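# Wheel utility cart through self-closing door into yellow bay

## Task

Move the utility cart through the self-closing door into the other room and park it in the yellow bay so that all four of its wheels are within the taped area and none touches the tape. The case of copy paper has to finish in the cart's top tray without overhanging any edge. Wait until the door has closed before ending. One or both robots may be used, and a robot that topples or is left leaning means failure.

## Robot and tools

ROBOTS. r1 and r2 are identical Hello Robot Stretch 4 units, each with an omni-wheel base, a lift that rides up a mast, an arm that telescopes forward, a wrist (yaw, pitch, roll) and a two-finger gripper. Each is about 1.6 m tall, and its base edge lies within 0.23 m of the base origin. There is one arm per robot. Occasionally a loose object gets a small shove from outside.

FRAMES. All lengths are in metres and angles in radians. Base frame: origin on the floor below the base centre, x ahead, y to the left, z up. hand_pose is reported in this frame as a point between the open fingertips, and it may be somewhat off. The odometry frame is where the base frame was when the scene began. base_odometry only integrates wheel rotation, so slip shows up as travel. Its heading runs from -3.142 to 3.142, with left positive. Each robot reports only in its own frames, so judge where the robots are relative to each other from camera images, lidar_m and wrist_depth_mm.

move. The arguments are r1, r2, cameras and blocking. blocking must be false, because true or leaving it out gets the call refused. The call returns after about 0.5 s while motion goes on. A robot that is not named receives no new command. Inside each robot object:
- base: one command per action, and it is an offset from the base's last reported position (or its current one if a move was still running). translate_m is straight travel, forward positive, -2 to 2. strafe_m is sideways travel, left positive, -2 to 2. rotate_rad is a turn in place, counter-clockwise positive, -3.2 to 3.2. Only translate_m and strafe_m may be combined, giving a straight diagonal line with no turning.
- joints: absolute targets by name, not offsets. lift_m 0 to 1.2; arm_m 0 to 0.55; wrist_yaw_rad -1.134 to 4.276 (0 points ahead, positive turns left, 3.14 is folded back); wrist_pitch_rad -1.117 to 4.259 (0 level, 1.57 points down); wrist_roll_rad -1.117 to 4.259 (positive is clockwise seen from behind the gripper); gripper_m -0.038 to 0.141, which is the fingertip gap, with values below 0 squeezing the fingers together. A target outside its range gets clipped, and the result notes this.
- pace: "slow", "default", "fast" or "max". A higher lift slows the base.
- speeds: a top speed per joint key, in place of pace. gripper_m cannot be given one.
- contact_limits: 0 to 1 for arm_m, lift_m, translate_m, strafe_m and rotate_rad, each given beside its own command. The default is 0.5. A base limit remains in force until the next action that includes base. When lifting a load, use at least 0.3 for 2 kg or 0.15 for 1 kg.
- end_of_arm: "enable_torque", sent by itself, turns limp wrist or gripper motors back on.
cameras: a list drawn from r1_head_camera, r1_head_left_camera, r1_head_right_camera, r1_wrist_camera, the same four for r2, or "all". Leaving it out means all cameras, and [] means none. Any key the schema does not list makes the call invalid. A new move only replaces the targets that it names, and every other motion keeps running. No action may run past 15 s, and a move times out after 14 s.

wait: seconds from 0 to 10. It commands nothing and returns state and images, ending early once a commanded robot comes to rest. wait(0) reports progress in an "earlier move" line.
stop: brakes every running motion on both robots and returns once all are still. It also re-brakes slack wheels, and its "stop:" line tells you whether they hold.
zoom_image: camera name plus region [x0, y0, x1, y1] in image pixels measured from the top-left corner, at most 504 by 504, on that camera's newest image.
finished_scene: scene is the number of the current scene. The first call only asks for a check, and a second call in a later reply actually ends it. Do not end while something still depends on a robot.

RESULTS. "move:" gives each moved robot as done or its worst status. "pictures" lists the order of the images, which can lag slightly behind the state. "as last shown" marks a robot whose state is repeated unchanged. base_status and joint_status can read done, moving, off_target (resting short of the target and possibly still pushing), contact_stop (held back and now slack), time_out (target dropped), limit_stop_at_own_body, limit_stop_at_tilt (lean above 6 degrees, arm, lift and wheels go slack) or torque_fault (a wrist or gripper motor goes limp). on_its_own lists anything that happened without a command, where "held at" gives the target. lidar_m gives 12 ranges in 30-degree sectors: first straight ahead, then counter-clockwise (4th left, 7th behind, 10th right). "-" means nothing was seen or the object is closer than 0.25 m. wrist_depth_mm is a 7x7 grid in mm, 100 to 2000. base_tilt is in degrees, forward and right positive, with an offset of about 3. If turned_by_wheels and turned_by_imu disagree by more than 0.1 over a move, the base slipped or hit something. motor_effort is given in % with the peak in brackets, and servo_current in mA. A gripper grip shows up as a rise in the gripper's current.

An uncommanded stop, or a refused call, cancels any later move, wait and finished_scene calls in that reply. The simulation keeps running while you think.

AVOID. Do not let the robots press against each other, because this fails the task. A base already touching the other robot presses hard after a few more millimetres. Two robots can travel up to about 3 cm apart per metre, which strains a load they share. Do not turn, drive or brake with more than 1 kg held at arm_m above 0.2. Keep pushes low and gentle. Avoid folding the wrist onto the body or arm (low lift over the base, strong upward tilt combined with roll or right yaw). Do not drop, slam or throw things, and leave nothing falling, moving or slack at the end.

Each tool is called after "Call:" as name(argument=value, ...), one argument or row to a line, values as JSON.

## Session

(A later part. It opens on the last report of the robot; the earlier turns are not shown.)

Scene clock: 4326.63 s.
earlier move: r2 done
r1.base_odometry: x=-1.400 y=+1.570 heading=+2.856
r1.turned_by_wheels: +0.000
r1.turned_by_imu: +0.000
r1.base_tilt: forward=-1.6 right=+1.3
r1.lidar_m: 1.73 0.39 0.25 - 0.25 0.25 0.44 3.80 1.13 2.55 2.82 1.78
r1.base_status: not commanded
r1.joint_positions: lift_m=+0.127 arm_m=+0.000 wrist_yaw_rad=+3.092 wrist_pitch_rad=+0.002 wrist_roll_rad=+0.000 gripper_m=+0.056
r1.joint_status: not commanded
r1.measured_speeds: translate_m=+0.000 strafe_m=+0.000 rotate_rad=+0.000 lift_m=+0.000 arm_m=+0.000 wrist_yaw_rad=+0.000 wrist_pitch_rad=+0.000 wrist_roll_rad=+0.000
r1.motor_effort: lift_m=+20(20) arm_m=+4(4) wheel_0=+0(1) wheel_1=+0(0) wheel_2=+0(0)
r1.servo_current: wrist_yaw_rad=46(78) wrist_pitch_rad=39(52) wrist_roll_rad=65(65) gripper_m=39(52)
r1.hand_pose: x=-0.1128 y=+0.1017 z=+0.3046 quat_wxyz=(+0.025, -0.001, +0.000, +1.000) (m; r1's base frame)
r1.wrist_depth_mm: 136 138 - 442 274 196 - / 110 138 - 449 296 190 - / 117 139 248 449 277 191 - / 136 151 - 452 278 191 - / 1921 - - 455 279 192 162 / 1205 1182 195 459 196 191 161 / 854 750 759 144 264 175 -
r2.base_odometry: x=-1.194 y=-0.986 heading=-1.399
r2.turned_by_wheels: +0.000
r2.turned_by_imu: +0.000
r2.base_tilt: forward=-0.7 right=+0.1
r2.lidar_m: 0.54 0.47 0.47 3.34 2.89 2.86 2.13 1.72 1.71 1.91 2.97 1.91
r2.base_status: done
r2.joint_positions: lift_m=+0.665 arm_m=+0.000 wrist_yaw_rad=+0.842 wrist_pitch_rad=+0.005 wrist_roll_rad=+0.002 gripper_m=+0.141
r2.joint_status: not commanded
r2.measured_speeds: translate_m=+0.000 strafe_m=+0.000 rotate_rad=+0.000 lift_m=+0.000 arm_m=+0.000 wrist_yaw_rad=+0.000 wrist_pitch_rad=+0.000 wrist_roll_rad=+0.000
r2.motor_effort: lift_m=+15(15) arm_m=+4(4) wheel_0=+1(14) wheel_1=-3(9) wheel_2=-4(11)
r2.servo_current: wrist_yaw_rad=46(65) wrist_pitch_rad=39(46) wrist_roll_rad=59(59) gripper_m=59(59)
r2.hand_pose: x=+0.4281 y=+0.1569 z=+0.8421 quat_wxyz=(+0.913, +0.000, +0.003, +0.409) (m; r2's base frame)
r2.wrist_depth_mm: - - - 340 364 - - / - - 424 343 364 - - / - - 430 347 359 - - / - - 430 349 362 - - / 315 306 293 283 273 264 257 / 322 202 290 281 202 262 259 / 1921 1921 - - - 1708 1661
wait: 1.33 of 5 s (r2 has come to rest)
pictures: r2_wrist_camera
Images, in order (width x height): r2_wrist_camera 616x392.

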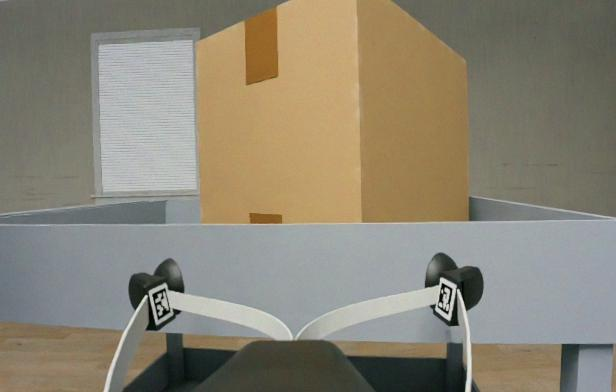

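Call:
move(
  blocking=false,
  cameras=[],
  r2={"base":{"translate_m":0.150,"strafe_m":0.181},"pace":"slow"},
)

Call:
wait(
  seconds=5,
  cameras=["r2_wrist_camera"],
)

Scene clock: 4335.30 s.
move: r2 moving
r1.base_odometry: x=-1.400 y=+1.570 heading=+2.856
r1.turned_by_wheels: +0.000
r1.turned_by_imu: +0.000
r1.base_tilt: forward=-1.6 right=+1.3
r1.lidar_m: 1.75 0.37 0.25 - 0.25 0.25 0.46 3.81 1.18 2.56 2.84 1.78
r1.base_status: not commanded
r1.joint_positions: lift_m=+0.127 arm_m=+0.000 wrist_yaw_rad=+3.092 wrist_pitch_rad=+0.002 wrist_roll_rad=+0.000 gripper_m=+0.056
r1.joint_status: not commanded
r1.measured_speeds: translate_m=+0.000 strafe_m=+0.000 rotate_rad=+0.000 lift_m=+0.000 arm_m=+0.000 wrist_yaw_rad=+0.000 wrist_pitch_rad=+0.000 wrist_roll_rad=+0.000
r1.motor_effort: lift_m=+20(20) arm_m=+4(4) wheel_0=+0(1) wheel_1=+0(0) wheel_2=+0(0)
r1.servo_current: wrist_yaw_rad=65(72) wrist_pitch_rad=46(46) wrist_roll_rad=52(52) gripper_m=46(46)
r1.hand_pose: x=-0.1128 y=+0.1017 z=+0.3046 quat_wxyz=(+0.025, -0.001, +0.000, +1.000) (m; r1's base frame)
r1.wrist_depth_mm: 136 138 - 439 274 196 - / 110 138 - 449 293 189 - / 117 139 248 449 277 190 - / 137 151 - 449 281 191 - / 1921 - - 455 281 191 161 / 1182 1229 194 459 197 192 161 / 842 750 741 143 264 175 -
r2.base_odometry: x=-1.184 y=-0.992 heading=-1.399
r2.turned_by_wheels: +0.000
r2.turned_by_imu: +0.000
r2.base_tilt: forward=-0.7 right=+0.1
r2.lidar_m: 0.54 0.44 0.44 3.32 2.87 2.86 2.14 1.73 1.71 1.93 2.97 1.95
r2.base_status: translate_m moving; strafe_m moving
r2.joint_positions: lift_m=+0.665 arm_m=+0.000 wrist_yaw_rad=+0.842 wrist_pitch_rad=+0.005 wrist_roll_rad=+0.002 gripper_m=+0.141
r2.joint_status: not commanded
r2.measured_speeds: translate_m=+0.031 strafe_m=+0.038 rotate_rad=+0.001 lift_m=+0.000 arm_m=+0.000 wrist_yaw_rad=+0.000 wrist_pitch_rad=+0.000 wrist_roll_rad=+0.000
r2.motor_effort: lift_m=+15(15) arm_m=+4(4) wheel_0=-4(8) wheel_1=+7(8) wheel_2=-9(9)
r2.servo_current: wrist_yaw_rad=33(59) wrist_pitch_rad=39(46) wrist_roll_rad=46(52) gripper_m=39(59)
r2.hand_pose: x=+0.4281 y=+0.1569 z=+0.8421 quat_wxyz=(+0.913, +0.000, +0.003, +0.409) (m; r2's base frame)
r2.wrist_depth_mm: - - - 329 347 - - / - - 413 330 347 - - / - - 415 334 345 - - / - - 415 336 349 539 - / 303 293 282 272 263 253 248 / 306 205 279 272 262 252 250 / 1921 1863 - - - 1618 1661
pictures: none
No camera images: "cameras" was empty.

Scene clock: 4338.43 s.
earlier move: r2 done
r1.base_odometry: x=-1.400 y=+1.570 heading=+2.856
r1.turned_by_wheels: +0.000
r1.turned_by_imu: +0.000
r1.base_tilt: forward=-1.6 right=+1.3
r1.lidar_m: 1.62 0.36 0.25 - 0.25 0.25 0.50 3.81 1.15 2.55 2.84 1.63
r1.base_status: not commanded
r1.joint_positions: lift_m=+0.127 arm_m=+0.000 wrist_yaw_rad=+3.092 wrist_pitch_rad=+0.002 wrist_roll_rad=+0.000 gripper_m=+0.056
r1.joint_status: not commanded
r1.measured_speeds: translate_m=+0.000 strafe_m=+0.000 rotate_rad=+0.000 lift_m=+0.000 arm_m=+0.000 wrist_yaw_rad=+0.000 wrist_pitch_rad=+0.000 wrist_roll_rad=+0.000
r1.motor_effort: lift_m=+20(20) arm_m=+4(4) wheel_0=+0(1) wheel_1=+0(0) wheel_2=+0(0)
r1.servo_current: wrist_yaw_rad=46(72) wrist_pitch_rad=33(52) wrist_roll_rad=52(72) gripper_m=46(46)
r1.hand_pose: x=-0.1128 y=+0.1017 z=+0.3046 quat_wxyz=(+0.025, -0.001, +0.000, +1.000) (m; r1's base frame)
r1.wrist_depth_mm: 136 138 - 442 274 197 - / 110 138 - 445 294 190 - / 117 139 249 452 278 191 - / 136 151 - 452 278 191 - / 1983 - - 459 279 192 162 / 1205 1205 195 459 196 191 162 / 866 759 750 143 264 175 -
r2.base_odometry: x=-0.991 y=-1.103 heading=-1.399
r2.turned_by_wheels: +0.000
r2.turned_by_imu: +0.000
r2.base_tilt: forward=-0.7 right=+0.1
r2.lidar_m: 0.50 0.36 0.40 3.10 2.87 2.87 2.40 1.97 1.95 2.16 1.94 2.01
r2.base_status: done
r2.joint_positions: lift_m=+0.665 arm_m=+0.000 wrist_yaw_rad=+0.842 wrist_pitch_rad=+0.005 wrist_roll_rad=+0.002 gripper_m=+0.141
r2.joint_status: not commanded
r2.measured_speeds: translate_m=+0.000 strafe_m=+0.000 rotate_rad=+0.000 lift_m=+0.000 arm_m=+0.000 wrist_yaw_rad=+0.000 wrist_pitch_rad=+0.000 wrist_roll_rad=+0.000
r2.motor_effort: lift_m=+15(15) arm_m=+4(4) wheel_0=-4(12) wheel_1=+4(11) wheel_2=-6(14)
r2.servo_current: wrist_yaw_rad=46(65) wrist_pitch_rad=39(52) wrist_roll_rad=39(59) gripper_m=52(59)
r2.hand_pose: x=+0.4281 y=+0.1569 z=+0.8421 quat_wxyz=(+0.913, +0.000, +0.002, +0.409) (m; r2's base frame)
r2.wrist_depth_mm: - - - - 345 303 273 / - - - - 349 306 279 / - - - - 351 309 283 / - - - - 353 310 283 / 254 252 250 245 243 239 237 / 256 252 249 246 244 239 239 / 276 1661 1708 - - - -
wait: 3.13 of 5 s (r2 has come to rest)
pictures: r2_wrist_camera
Images, in order (width x height): r2_wrist_camera 616x392.

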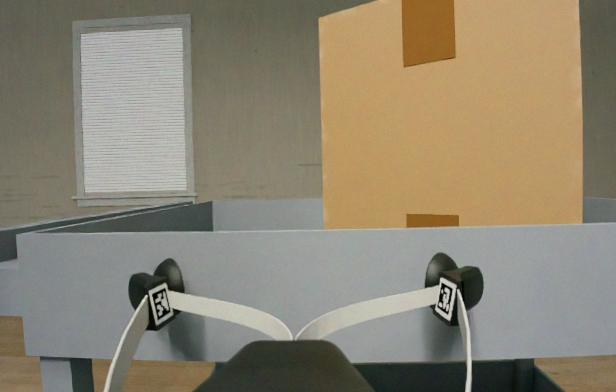

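Call:
move(
  blocking=false,
  cameras=[],
  r2={"base":{"translate_m":-0.188,"strafe_m":-0.039},"pace":"fast"},
)

Call:
wait(
  seconds=4,
  cameras=[],
)

Call:
move(
  blocking=false,
  cameras=[],
  r2={"base":{"translate_m":-0.232,"strafe_m":0.723},"joints":{"wrist_yaw_rad":-0.73,"lift_m":0.682},"pace":"default"},
)

Call:
wait(
  seconds=6,
  cameras=["r2_wrist_camera"],
)

Scene clock: 4386.30 s.
move: r2 moving
r1.base_odometry: x=-1.400 y=+1.570 heading=+2.856
r1.turned_by_wheels: +0.000
r1.turned_by_imu: +0.000
r1.base_tilt: forward=-1.6 right=+1.2
r1.lidar_m: 1.60 0.35 0.25 - 0.25 0.25 0.48 3.81 1.16 2.53 2.85 1.62
r1.base_status: not commanded
r1.joint_positions: lift_m=+0.127 arm_m=+0.000 wrist_yaw_rad=+3.092 wrist_pitch_rad=+0.002 wrist_roll_rad=+0.000 gripper_m=+0.056
r1.joint_status: not commanded
r1.measured_speeds: translate_m=+0.000 strafe_m=+0.000 rotate_rad=+0.000 lift_m=+0.000 arm_m=+0.000 wrist_yaw_rad=+0.000 wrist_pitch_rad=+0.000 wrist_roll_rad=+0.000
r1.motor_effort: lift_m=+20(20) arm_m=+4(4) wheel_0=+0(1) wheel_1=+0(0) wheel_2=+0(0)
r1.servo_current: wrist_yaw_rad=52(59) wrist_pitch_rad=46(52) wrist_roll_rad=59(59) gripper_m=39(46)
r1.hand_pose: x=-0.1128 y=+0.1017 z=+0.3046 quat_wxyz=(+0.025, -0.001, +0.000, +1.000) (m; r1's base frame)
r1.wrist_depth_mm: 136 138 - 442 274 196 - / 110 138 - 442 293 190 - / 117 139 249 449 278 190 - / 136 151 - 455 281 191 - / 1921 - - 462 279 191 162 / 1182 1205 195 459 197 191 162 / 842 750 768 144 264 175 -
r2.base_odometry: x=-1.009 y=-1.057 heading=-1.399
r2.turned_by_wheels: +0.000
r2.turned_by_imu: +0.000
r2.base_tilt: forward=-0.7 right=+0.1
r2.lidar_m: 0.55 0.43 0.44 3.12 2.86 2.82 2.36 1.92 1.90 2.12 1.96 2.00
r2.base_status: translate_m moving; strafe_m moving
r2.joint_positions: lift_m=+0.665 arm_m=+0.000 wrist_yaw_rad=+0.842 wrist_pitch_rad=+0.005 wrist_roll_rad=+0.002 gripper_m=+0.141
r2.joint_status: not commanded
r2.measured_speeds: translate_m=-0.185 strafe_m=-0.039 rotate_rad=+0.001 lift_m=+0.000 arm_m=+0.000 wrist_yaw_rad=+0.000 wrist_pitch_rad=+0.000 wrist_roll_rad=+0.000
r2.motor_effort: lift_m=+15(15) arm_m=+4(4) wheel_0=-7(7) wheel_1=-11(11) wheel_2=+13(16)
r2.servo_current: wrist_yaw_rad=39(52) wrist_pitch_rad=46(46) wrist_roll_rad=59(59) gripper_m=52(59)
r2.hand_pose: x=+0.4281 y=+0.1569 z=+0.8421 quat_wxyz=(+0.913, +0.000, +0.002, +0.409) (m; r2's base frame)
r2.wrist_depth_mm: - - - - 394 338 310 / - - - - 389 340 314 / - - - - 394 345 315 / - - - - 397 347 319 / 289 285 281 277 274 271 268 / - 206 281 277 200 202 270 / 1921 304 1808 - - 1863 1756
pictures: none
No camera images: "cameras" was empty.

Scene clock: 4387.50 s.
earlier move: r2 done
r1.base_odometry: x=-1.400 y=+1.570 heading=+2.856
r1.turned_by_wheels: +0.000
r1.turned_by_imu: +0.000
r1.base_tilt: forward=-1.6 right=+1.3
r1.lidar_m: 1.63 0.36 0.25 - 0.25 0.25 0.48 3.81 1.16 2.57 2.82 1.64
r1.base_status: not commanded
r1.joint_positions: lift_m=+0.127 arm_m=+0.000 wrist_yaw_rad=+3.092 wrist_pitch_rad=+0.002 wrist_roll_rad=+0.000 gripper_m=+0.056
r1.joint_status: not commanded
r1.measured_speeds: translate_m=+0.000 strafe_m=+0.000 rotate_rad=+0.000 lift_m=+0.000 arm_m=+0.000 wrist_yaw_rad=+0.000 wrist_pitch_rad=+0.000 wrist_roll_rad=+0.000
r1.motor_effort: lift_m=+20(20) arm_m=+4(4) wheel_0=+0(1) wheel_1=+0(0) wheel_2=+0(0)
r1.servo_current: wrist_yaw_rad=59(72) wrist_pitch_rad=39(52) wrist_roll_rad=39(59) gripper_m=39(46)
r1.hand_pose: x=-0.1128 y=+0.1017 z=+0.3046 quat_wxyz=(+0.025, -0.001, +0.000, +1.000) (m; r1's base frame)
r1.wrist_depth_mm: 136 138 - 445 274 196 - / 110 138 - 445 294 190 - / 117 139 249 452 278 190 - / 136 151 - 449 279 191 - / 1983 - - 455 279 191 161 / 1205 1205 195 459 196 191 161 / 842 750 759 143 264 175 -
r2.base_odometry: x=-1.061 y=-0.924 heading=-1.399
r2.turned_by_wheels: +0.000
r2.turned_by_imu: +0.000
r2.base_tilt: forward=-0.7 right=+0.1
r2.lidar_m: 0.68 0.56 2.96 3.31 2.75 2.73 2.23 1.82 1.79 2.00 3.07 2.08
r2.base_status: done
r2.joint_positions: lift_m=+0.665 arm_m=+0.000 wrist_yaw_rad=+0.842 wrist_pitch_rad=+0.005 wrist_roll_rad=+0.002 gripper_m=+0.141
r2.joint_status: not commanded
r2.measured_speeds: translate_m=+0.000 strafe_m=+0.000 rotate_rad=+0.000 lift_m=+0.000 arm_m=+0.000 wrist_yaw_rad=+0.000 wrist_pitch_rad=+0.000 wrist_roll_rad=+0.000
r2.motor_effort: lift_m=+15(15) arm_m=+4(4) wheel_0=-2(8) wheel_1=-1(11) wheel_2=+2(16)
r2.servo_current: wrist_yaw_rad=52(59) wrist_pitch_rad=39(59) wrist_roll_rad=39(59) gripper_m=52(59)
r2.hand_pose: x=+0.4281 y=+0.1569 z=+0.8421 quat_wxyz=(+0.913, +0.000, +0.002, +0.409) (m; r2's base frame)
r2.wrist_depth_mm: - - - - - - - / - - - - - 477 433 / - - - - - 480 430 / - - - - 535 473 427 / - - 404 402 397 389 387 / - - 413 854 211 201 - / 1863 1808 1808 - - - 759
wait: 1.20 of 4 s (r2 has come to rest)
pictures: none
No camera images: "cameras" was empty.

Scene clock: 4388.00 s.
move: r2 moving
r1.base_odometry: x=-1.400 y=+1.570 heading=+2.856
r1.turned_by_wheels: +0.000
r1.turned_by_imu: +0.000
r1.base_tilt: forward=-1.6 right=+1.3
r1.lidar_m: 1.64 0.39 0.25 - 0.25 0.25 0.46 3.81 1.16 2.55 2.83 1.64
r1.base_status: not commanded
r1.joint_positions: lift_m=+0.127 arm_m=+0.000 wrist_yaw_rad=+3.092 wrist_pitch_rad=+0.002 wrist_roll_rad=+0.000 gripper_m=+0.056
r1.joint_status: not commanded
r1.measured_speeds: translate_m=+0.000 strafe_m=+0.000 rotate_rad=+0.000 lift_m=+0.000 arm_m=+0.000 wrist_yaw_rad=+0.000 wrist_pitch_rad=+0.000 wrist_roll_rad=+0.000
r1.motor_effort: lift_m=+20(20) arm_m=+4(4) wheel_0=+0(0) wheel_1=+0(0) wheel_2=+0(0)
r1.servo_current: wrist_yaw_rad=46(52) wrist_pitch_rad=39(46) wrist_roll_rad=46(59) gripper_m=46(52)
r1.hand_pose: x=-0.1128 y=+0.1017 z=+0.3046 quat_wxyz=(+0.025, -0.001, +0.000, +1.000) (m; r1's base frame)
r1.wrist_depth_mm: 136 138 - 439 274 196 - / 111 138 - 445 294 190 - / 117 139 247 452 277 190 - / 136 151 - 452 279 191 - / 1983 - - 452 279 191 161 / 1182 1182 194 455 196 192 162 / 854 750 750 143 263 175 -
r2.base_odometry: x=-1.033 y=-0.909 heading=-1.399
r2.turned_by_wheels: +0.000
r2.turned_by_imu: +0.000
r2.base_tilt: forward=-0.7 right=+0.1
r2.lidar_m: 0.66 0.55 2.93 3.25 2.72 2.72 2.26 1.84 1.82 2.00 3.11 2.07
r2.base_status: translate_m moving; strafe_m moving
r2.joint_positions: lift_m=+0.682 arm_m=+0.000 wrist_yaw_rad=+0.281 wrist_pitch_rad=+0.005 wrist_roll_rad=+0.002 gripper_m=+0.141
r2.joint_status: lift_m moving; wrist_yaw_rad moving
r2.measured_speeds: translate_m=-0.035 strafe_m=+0.121 rotate_rad=-0.005 lift_m=+0.001 arm_m=+0.000 wrist_yaw_rad=-1.746 wrist_pitch_rad=+0.000 wrist_roll_rad=+0.000
r2.motor_effort: lift_m=+20(24) arm_m=+4(4) wheel_0=-10(11) wheel_1=+9(10) wheel_2=+6(9)
r2.servo_current: wrist_yaw_rad=91(130) wrist_pitch_rad=46(46) wrist_roll_rad=52(59) gripper_m=52(59)
r2.hand_pose: x=+0.4722 y=-0.0041 z=+0.8586 quat_wxyz=(+0.990, +0.001, +0.002, +0.140) (m; r2's base frame)
r2.wrist_depth_mm: - - - - - - - / - - - 564 - - - / - - 574 564 - - - / - - 585 564 - - - / 370 397 439 480 544 - - / 370 202 217 484 - 201 - / 375 788 - - - 1756 1808
pictures: none
No camera images: "cameras" was empty.

Scene clock: 4391.50 s.
earlier move: r2 done
r1.base_odometry: x=-1.400 y=+1.570 heading=+2.856
r1.turned_by_wheels: +0.000
r1.turned_by_imu: +0.000
r1.base_tilt: forward=-1.6 right=+1.3
r1.lidar_m: 1.61 0.38 0.25 - 0.25 0.25 0.49 3.80 1.14 2.56 2.83 1.66
r1.base_status: not commanded
r1.joint_positions: lift_m=+0.127 arm_m=+0.000 wrist_yaw_rad=+3.092 wrist_pitch_rad=+0.002 wrist_roll_rad=+0.000 gripper_m=+0.056
r1.joint_status: not commanded
r1.measured_speeds: translate_m=+0.000 strafe_m=+0.000 rotate_rad=+0.000 lift_m=+0.000 arm_m=+0.000 wrist_yaw_rad=+0.000 wrist_pitch_rad=+0.000 wrist_roll_rad=+0.000
r1.motor_effort: lift_m=+20(20) arm_m=+4(4) wheel_0=+0(1) wheel_1=+0(0) wheel_2=+0(0)
r1.servo_current: wrist_yaw_rad=52(78) wrist_pitch_rad=46(46) wrist_roll_rad=52(65) gripper_m=39(52)
r1.hand_pose: x=-0.1128 y=+0.1017 z=+0.3046 quat_wxyz=(+0.025, -0.001, +0.000, +1.000) (m; r1's base frame)
r1.wrist_depth_mm: 136 138 - 442 274 197 - / 110 138 - 445 293 190 - / 117 139 249 445 278 190 - / 136 150 - 452 278 191 - / 1983 - - 455 281 192 161 / 1160 1182 195 459 196 191 161 / 854 750 759 143 264 176 -
r2.base_odometry: x=-0.389 y=-0.572 heading=-1.398
r2.turned_by_wheels: +0.000
r2.turned_by_imu: +0.001
r2.base_tilt: forward=-0.7 right=+0.1
r2.lidar_m: 0.79 2.56 2.52 2.59 2.11 2.09 2.36 2.19 2.19 2.44 2.75 0.70
r2.base_status: done
r2.joint_positions: lift_m=+0.682 arm_m=+0.000 wrist_yaw_rad=-0.727 wrist_pitch_rad=+0.005 wrist_roll_rad=+0.002 gripper_m=+0.141
r2.joint_status: all done
r2.measured_speeds: translate_m=+0.000 strafe_m=+0.000 rotate_rad=+0.000 lift_m=+0.000 arm_m=+0.000 wrist_yaw_rad=+0.000 wrist_pitch_rad=+0.000 wrist_roll_rad=+0.000
r2.motor_effort: lift_m=+21(24) arm_m=+3(4) wheel_0=+0(15) wheel_1=+3(11) wheel_2=+5(10)
r2.servo_current: wrist_yaw_rad=52(150) wrist_pitch_rad=46(52) wrist_roll_rad=52(65) gripper_m=46(59)
r2.hand_pose: x=+0.3282 y=-0.2570 z=+0.8586 quat_wxyz=(+0.935, +0.002, +0.002, -0.356) (m; r2's base frame)
r2.wrist_depth_mm: - - - - - - - / - - - - - - - / - 904 931 - - - - / - 878 891 - - - - / 603 591 627 - - - - / - 206 591 - - - - / - - - - 1921 1756 1756
wait: 3.50 of 6 s (r2 has come to rest)
pictures: r2_wrist_camera
Images, in order (width x height): r2_wrist_camera 616x392.

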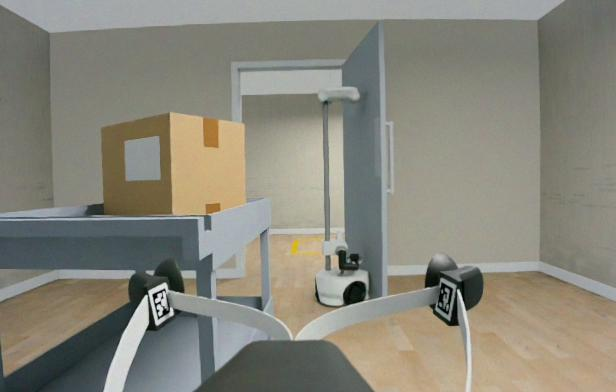

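Call:
move(
  blocking=false,
  cameras=[],
  r2={"base":{"translate_m":0.370,"strafe_m":0.212},"joints":{"wrist_yaw_rad":-0.727},"pace":"default"},
)

Call:
wait(
  seconds=6,
  cameras=["r2_wrist_camera"],
)

Scene clock: 4410.07 s.
move: r2 moving
r1.base_odometry: x=-1.400 y=+1.570 heading=+2.856
r1.turned_by_wheels: +0.000
r1.turned_by_imu: +0.000
r1.base_tilt: forward=-1.6 right=+1.2
r1.lidar_m: 1.60 0.33 0.25 - 0.25 0.25 0.49 3.81 1.14 2.55 2.84 1.63
r1.base_status: not commanded
r1.joint_positions: lift_m=+0.127 arm_m=+0.000 wrist_yaw_rad=+3.092 wrist_pitch_rad=+0.002 wrist_roll_rad=+0.000 gripper_m=+0.056
r1.joint_status: not commanded
r1.measured_speeds: translate_m=+0.000 strafe_m=+0.000 rotate_rad=+0.000 lift_m=+0.000 arm_m=+0.000 wrist_yaw_rad=+0.000 wrist_pitch_rad=+0.000 wrist_roll_rad=+0.000
r1.motor_effort: lift_m=+20(20) arm_m=+4(4) wheel_0=+0(0) wheel_1=+0(0) wheel_2=+0(0)
r1.servo_current: wrist_yaw_rad=52(65) wrist_pitch_rad=39(52) wrist_roll_rad=39(52) gripper_m=39(46)
r1.hand_pose: x=-0.1128 y=+0.1017 z=+0.3046 quat_wxyz=(+0.025, -0.001, +0.000, +1.000) (m; r1's base frame)
r1.wrist_depth_mm: 136 138 - 442 274 196 - / 110 138 - 445 294 190 - / 117 139 248 449 278 191 - / 137 151 - 449 278 191 - / 1863 - - 455 279 192 161 / 1182 1182 195 455 196 191 161 / 854 750 750 143 264 175 -
r2.base_odometry: x=-0.366 y=-0.600 heading=-1.398
r2.turned_by_wheels: +0.000
r2.turned_by_imu: +0.001
r2.base_tilt: forward=-0.7 right=+0.0
r2.lidar_m: 0.80 2.54 2.49 2.58 2.12 2.11 2.39 2.22 2.24 2.47 2.76 0.73
r2.base_status: translate_m moving; strafe_m moving
r2.joint_positions: lift_m=+0.682 arm_m=+0.000 wrist_yaw_rad=-0.727 wrist_pitch_rad=+0.005 wrist_roll_rad=+0.002 gripper_m=+0.141
r2.joint_status: all done
r2.measured_speeds: translate_m=+0.122 strafe_m=+0.070 rotate_rad=+0.002 lift_m=+0.000 arm_m=+0.000 wrist_yaw_rad=+0.000 wrist_pitch_rad=+0.000 wrist_roll_rad=+0.000
r2.motor_effort: lift_m=+21(21) arm_m=+3(4) wheel_0=+0(4) wheel_1=+11(12) wheel_2=-11(12)
r2.servo_current: wrist_yaw_rad=52(59) wrist_pitch_rad=39(46) wrist_roll_rad=59(59) gripper_m=52(59)
r2.hand_pose: x=+0.3282 y=-0.2570 z=+0.8586 quat_wxyz=(+0.935, +0.002, +0.002, -0.356) (m; r2's base frame)
r2.wrist_depth_mm: - - - - - - - / - - - - - - - / - 917 878 - - - - / - 878 854 - - - - / 591 580 574 - - - - / - 213 591 - - - - / - - - - 1921 1808 1863
pictures: none
No camera images: "cameras" was empty.

Scene clock: 4412.30 s.
earlier move: r2 done
r1.base_odometry: x=-1.400 y=+1.570 heading=+2.856
r1.turned_by_wheels: +0.000
r1.turned_by_imu: +0.000
r1.base_tilt: forward=-1.6 right=+1.3
r1.lidar_m: 1.61 0.36 0.25 - 0.25 0.25 0.48 3.82 1.13 2.54 2.85 1.66
r1.base_status: not commanded
r1.joint_positions: lift_m=+0.127 arm_m=+0.000 wrist_yaw_rad=+3.092 wrist_pitch_rad=+0.002 wrist_roll_rad=+0.000 gripper_m=+0.056
r1.joint_status: not commanded
r1.measured_speeds: translate_m=+0.000 strafe_m=+0.000 rotate_rad=+0.000 lift_m=+0.000 arm_m=+0.000 wrist_yaw_rad=+0.000 wrist_pitch_rad=+0.000 wrist_roll_rad=+0.000
r1.motor_effort: lift_m=+20(20) arm_m=+4(4) wheel_0=-1(1) wheel_1=+0(0) wheel_2=+0(0)
r1.servo_current: wrist_yaw_rad=39(78) wrist_pitch_rad=46(52) wrist_roll_rad=46(72) gripper_m=33(46)
r1.hand_pose: x=-0.1128 y=+0.1017 z=+0.3046 quat_wxyz=(+0.025, -0.001, +0.000, +1.000) (m; r1's base frame)
r1.wrist_depth_mm: 136 138 - 442 274 196 - / 110 138 - 452 291 190 - / 117 139 248 449 278 190 - / 136 151 - 452 278 191 - / 1921 - - 455 281 191 161 / 1182 1182 195 455 196 191 161 / 854 750 750 143 265 175 -
r2.base_odometry: x=-0.116 y=-0.900 heading=-1.398
r2.turned_by_wheels: +0.000
r2.turned_by_imu: +0.001
r2.base_tilt: forward=-0.7 right=+0.1
r2.lidar_m: 2.62 2.15 2.12 2.39 2.27 2.25 2.52 2.57 2.59 2.90 0.56 0.56
r2.base_status: done
r2.joint_positions: lift_m=+0.682 arm_m=+0.000 wrist_yaw_rad=-0.727 wrist_pitch_rad=+0.005 wrist_roll_rad=+0.002 gripper_m=+0.141
r2.joint_status: all done
r2.measured_speeds: translate_m=+0.000 strafe_m=+0.000 rotate_rad=+0.000 lift_m=+0.000 arm_m=+0.000 wrist_yaw_rad=+0.000 wrist_pitch_rad=+0.000 wrist_roll_rad=+0.000
r2.motor_effort: lift_m=+21(21) arm_m=+4(4) wheel_0=+4(8) wheel_1=+3(12) wheel_2=-4(14)
r2.servo_current: wrist_yaw_rad=52(65) wrist_pitch_rad=46(52) wrist_roll_rad=59(59) gripper_m=46(59)
r2.hand_pose: x=+0.3282 y=-0.2570 z=+0.8586 quat_wxyz=(+0.935, +0.002, +0.002, -0.356) (m; r2's base frame)
r2.wrist_depth_mm: - - - - - - - / - - - - - - - / - - - 715 778 - - / - - - 723 732 - - / - 407 399 392 439 382 - / - - 976 - 201 445 - / 1863 1756 1863 - - 1661 1808
wait: 2.23 of 6 s (r2 has come to rest)
pictures: r2_wrist_camera
Images, in order (width x height): r2_wrist_camera 616x392.

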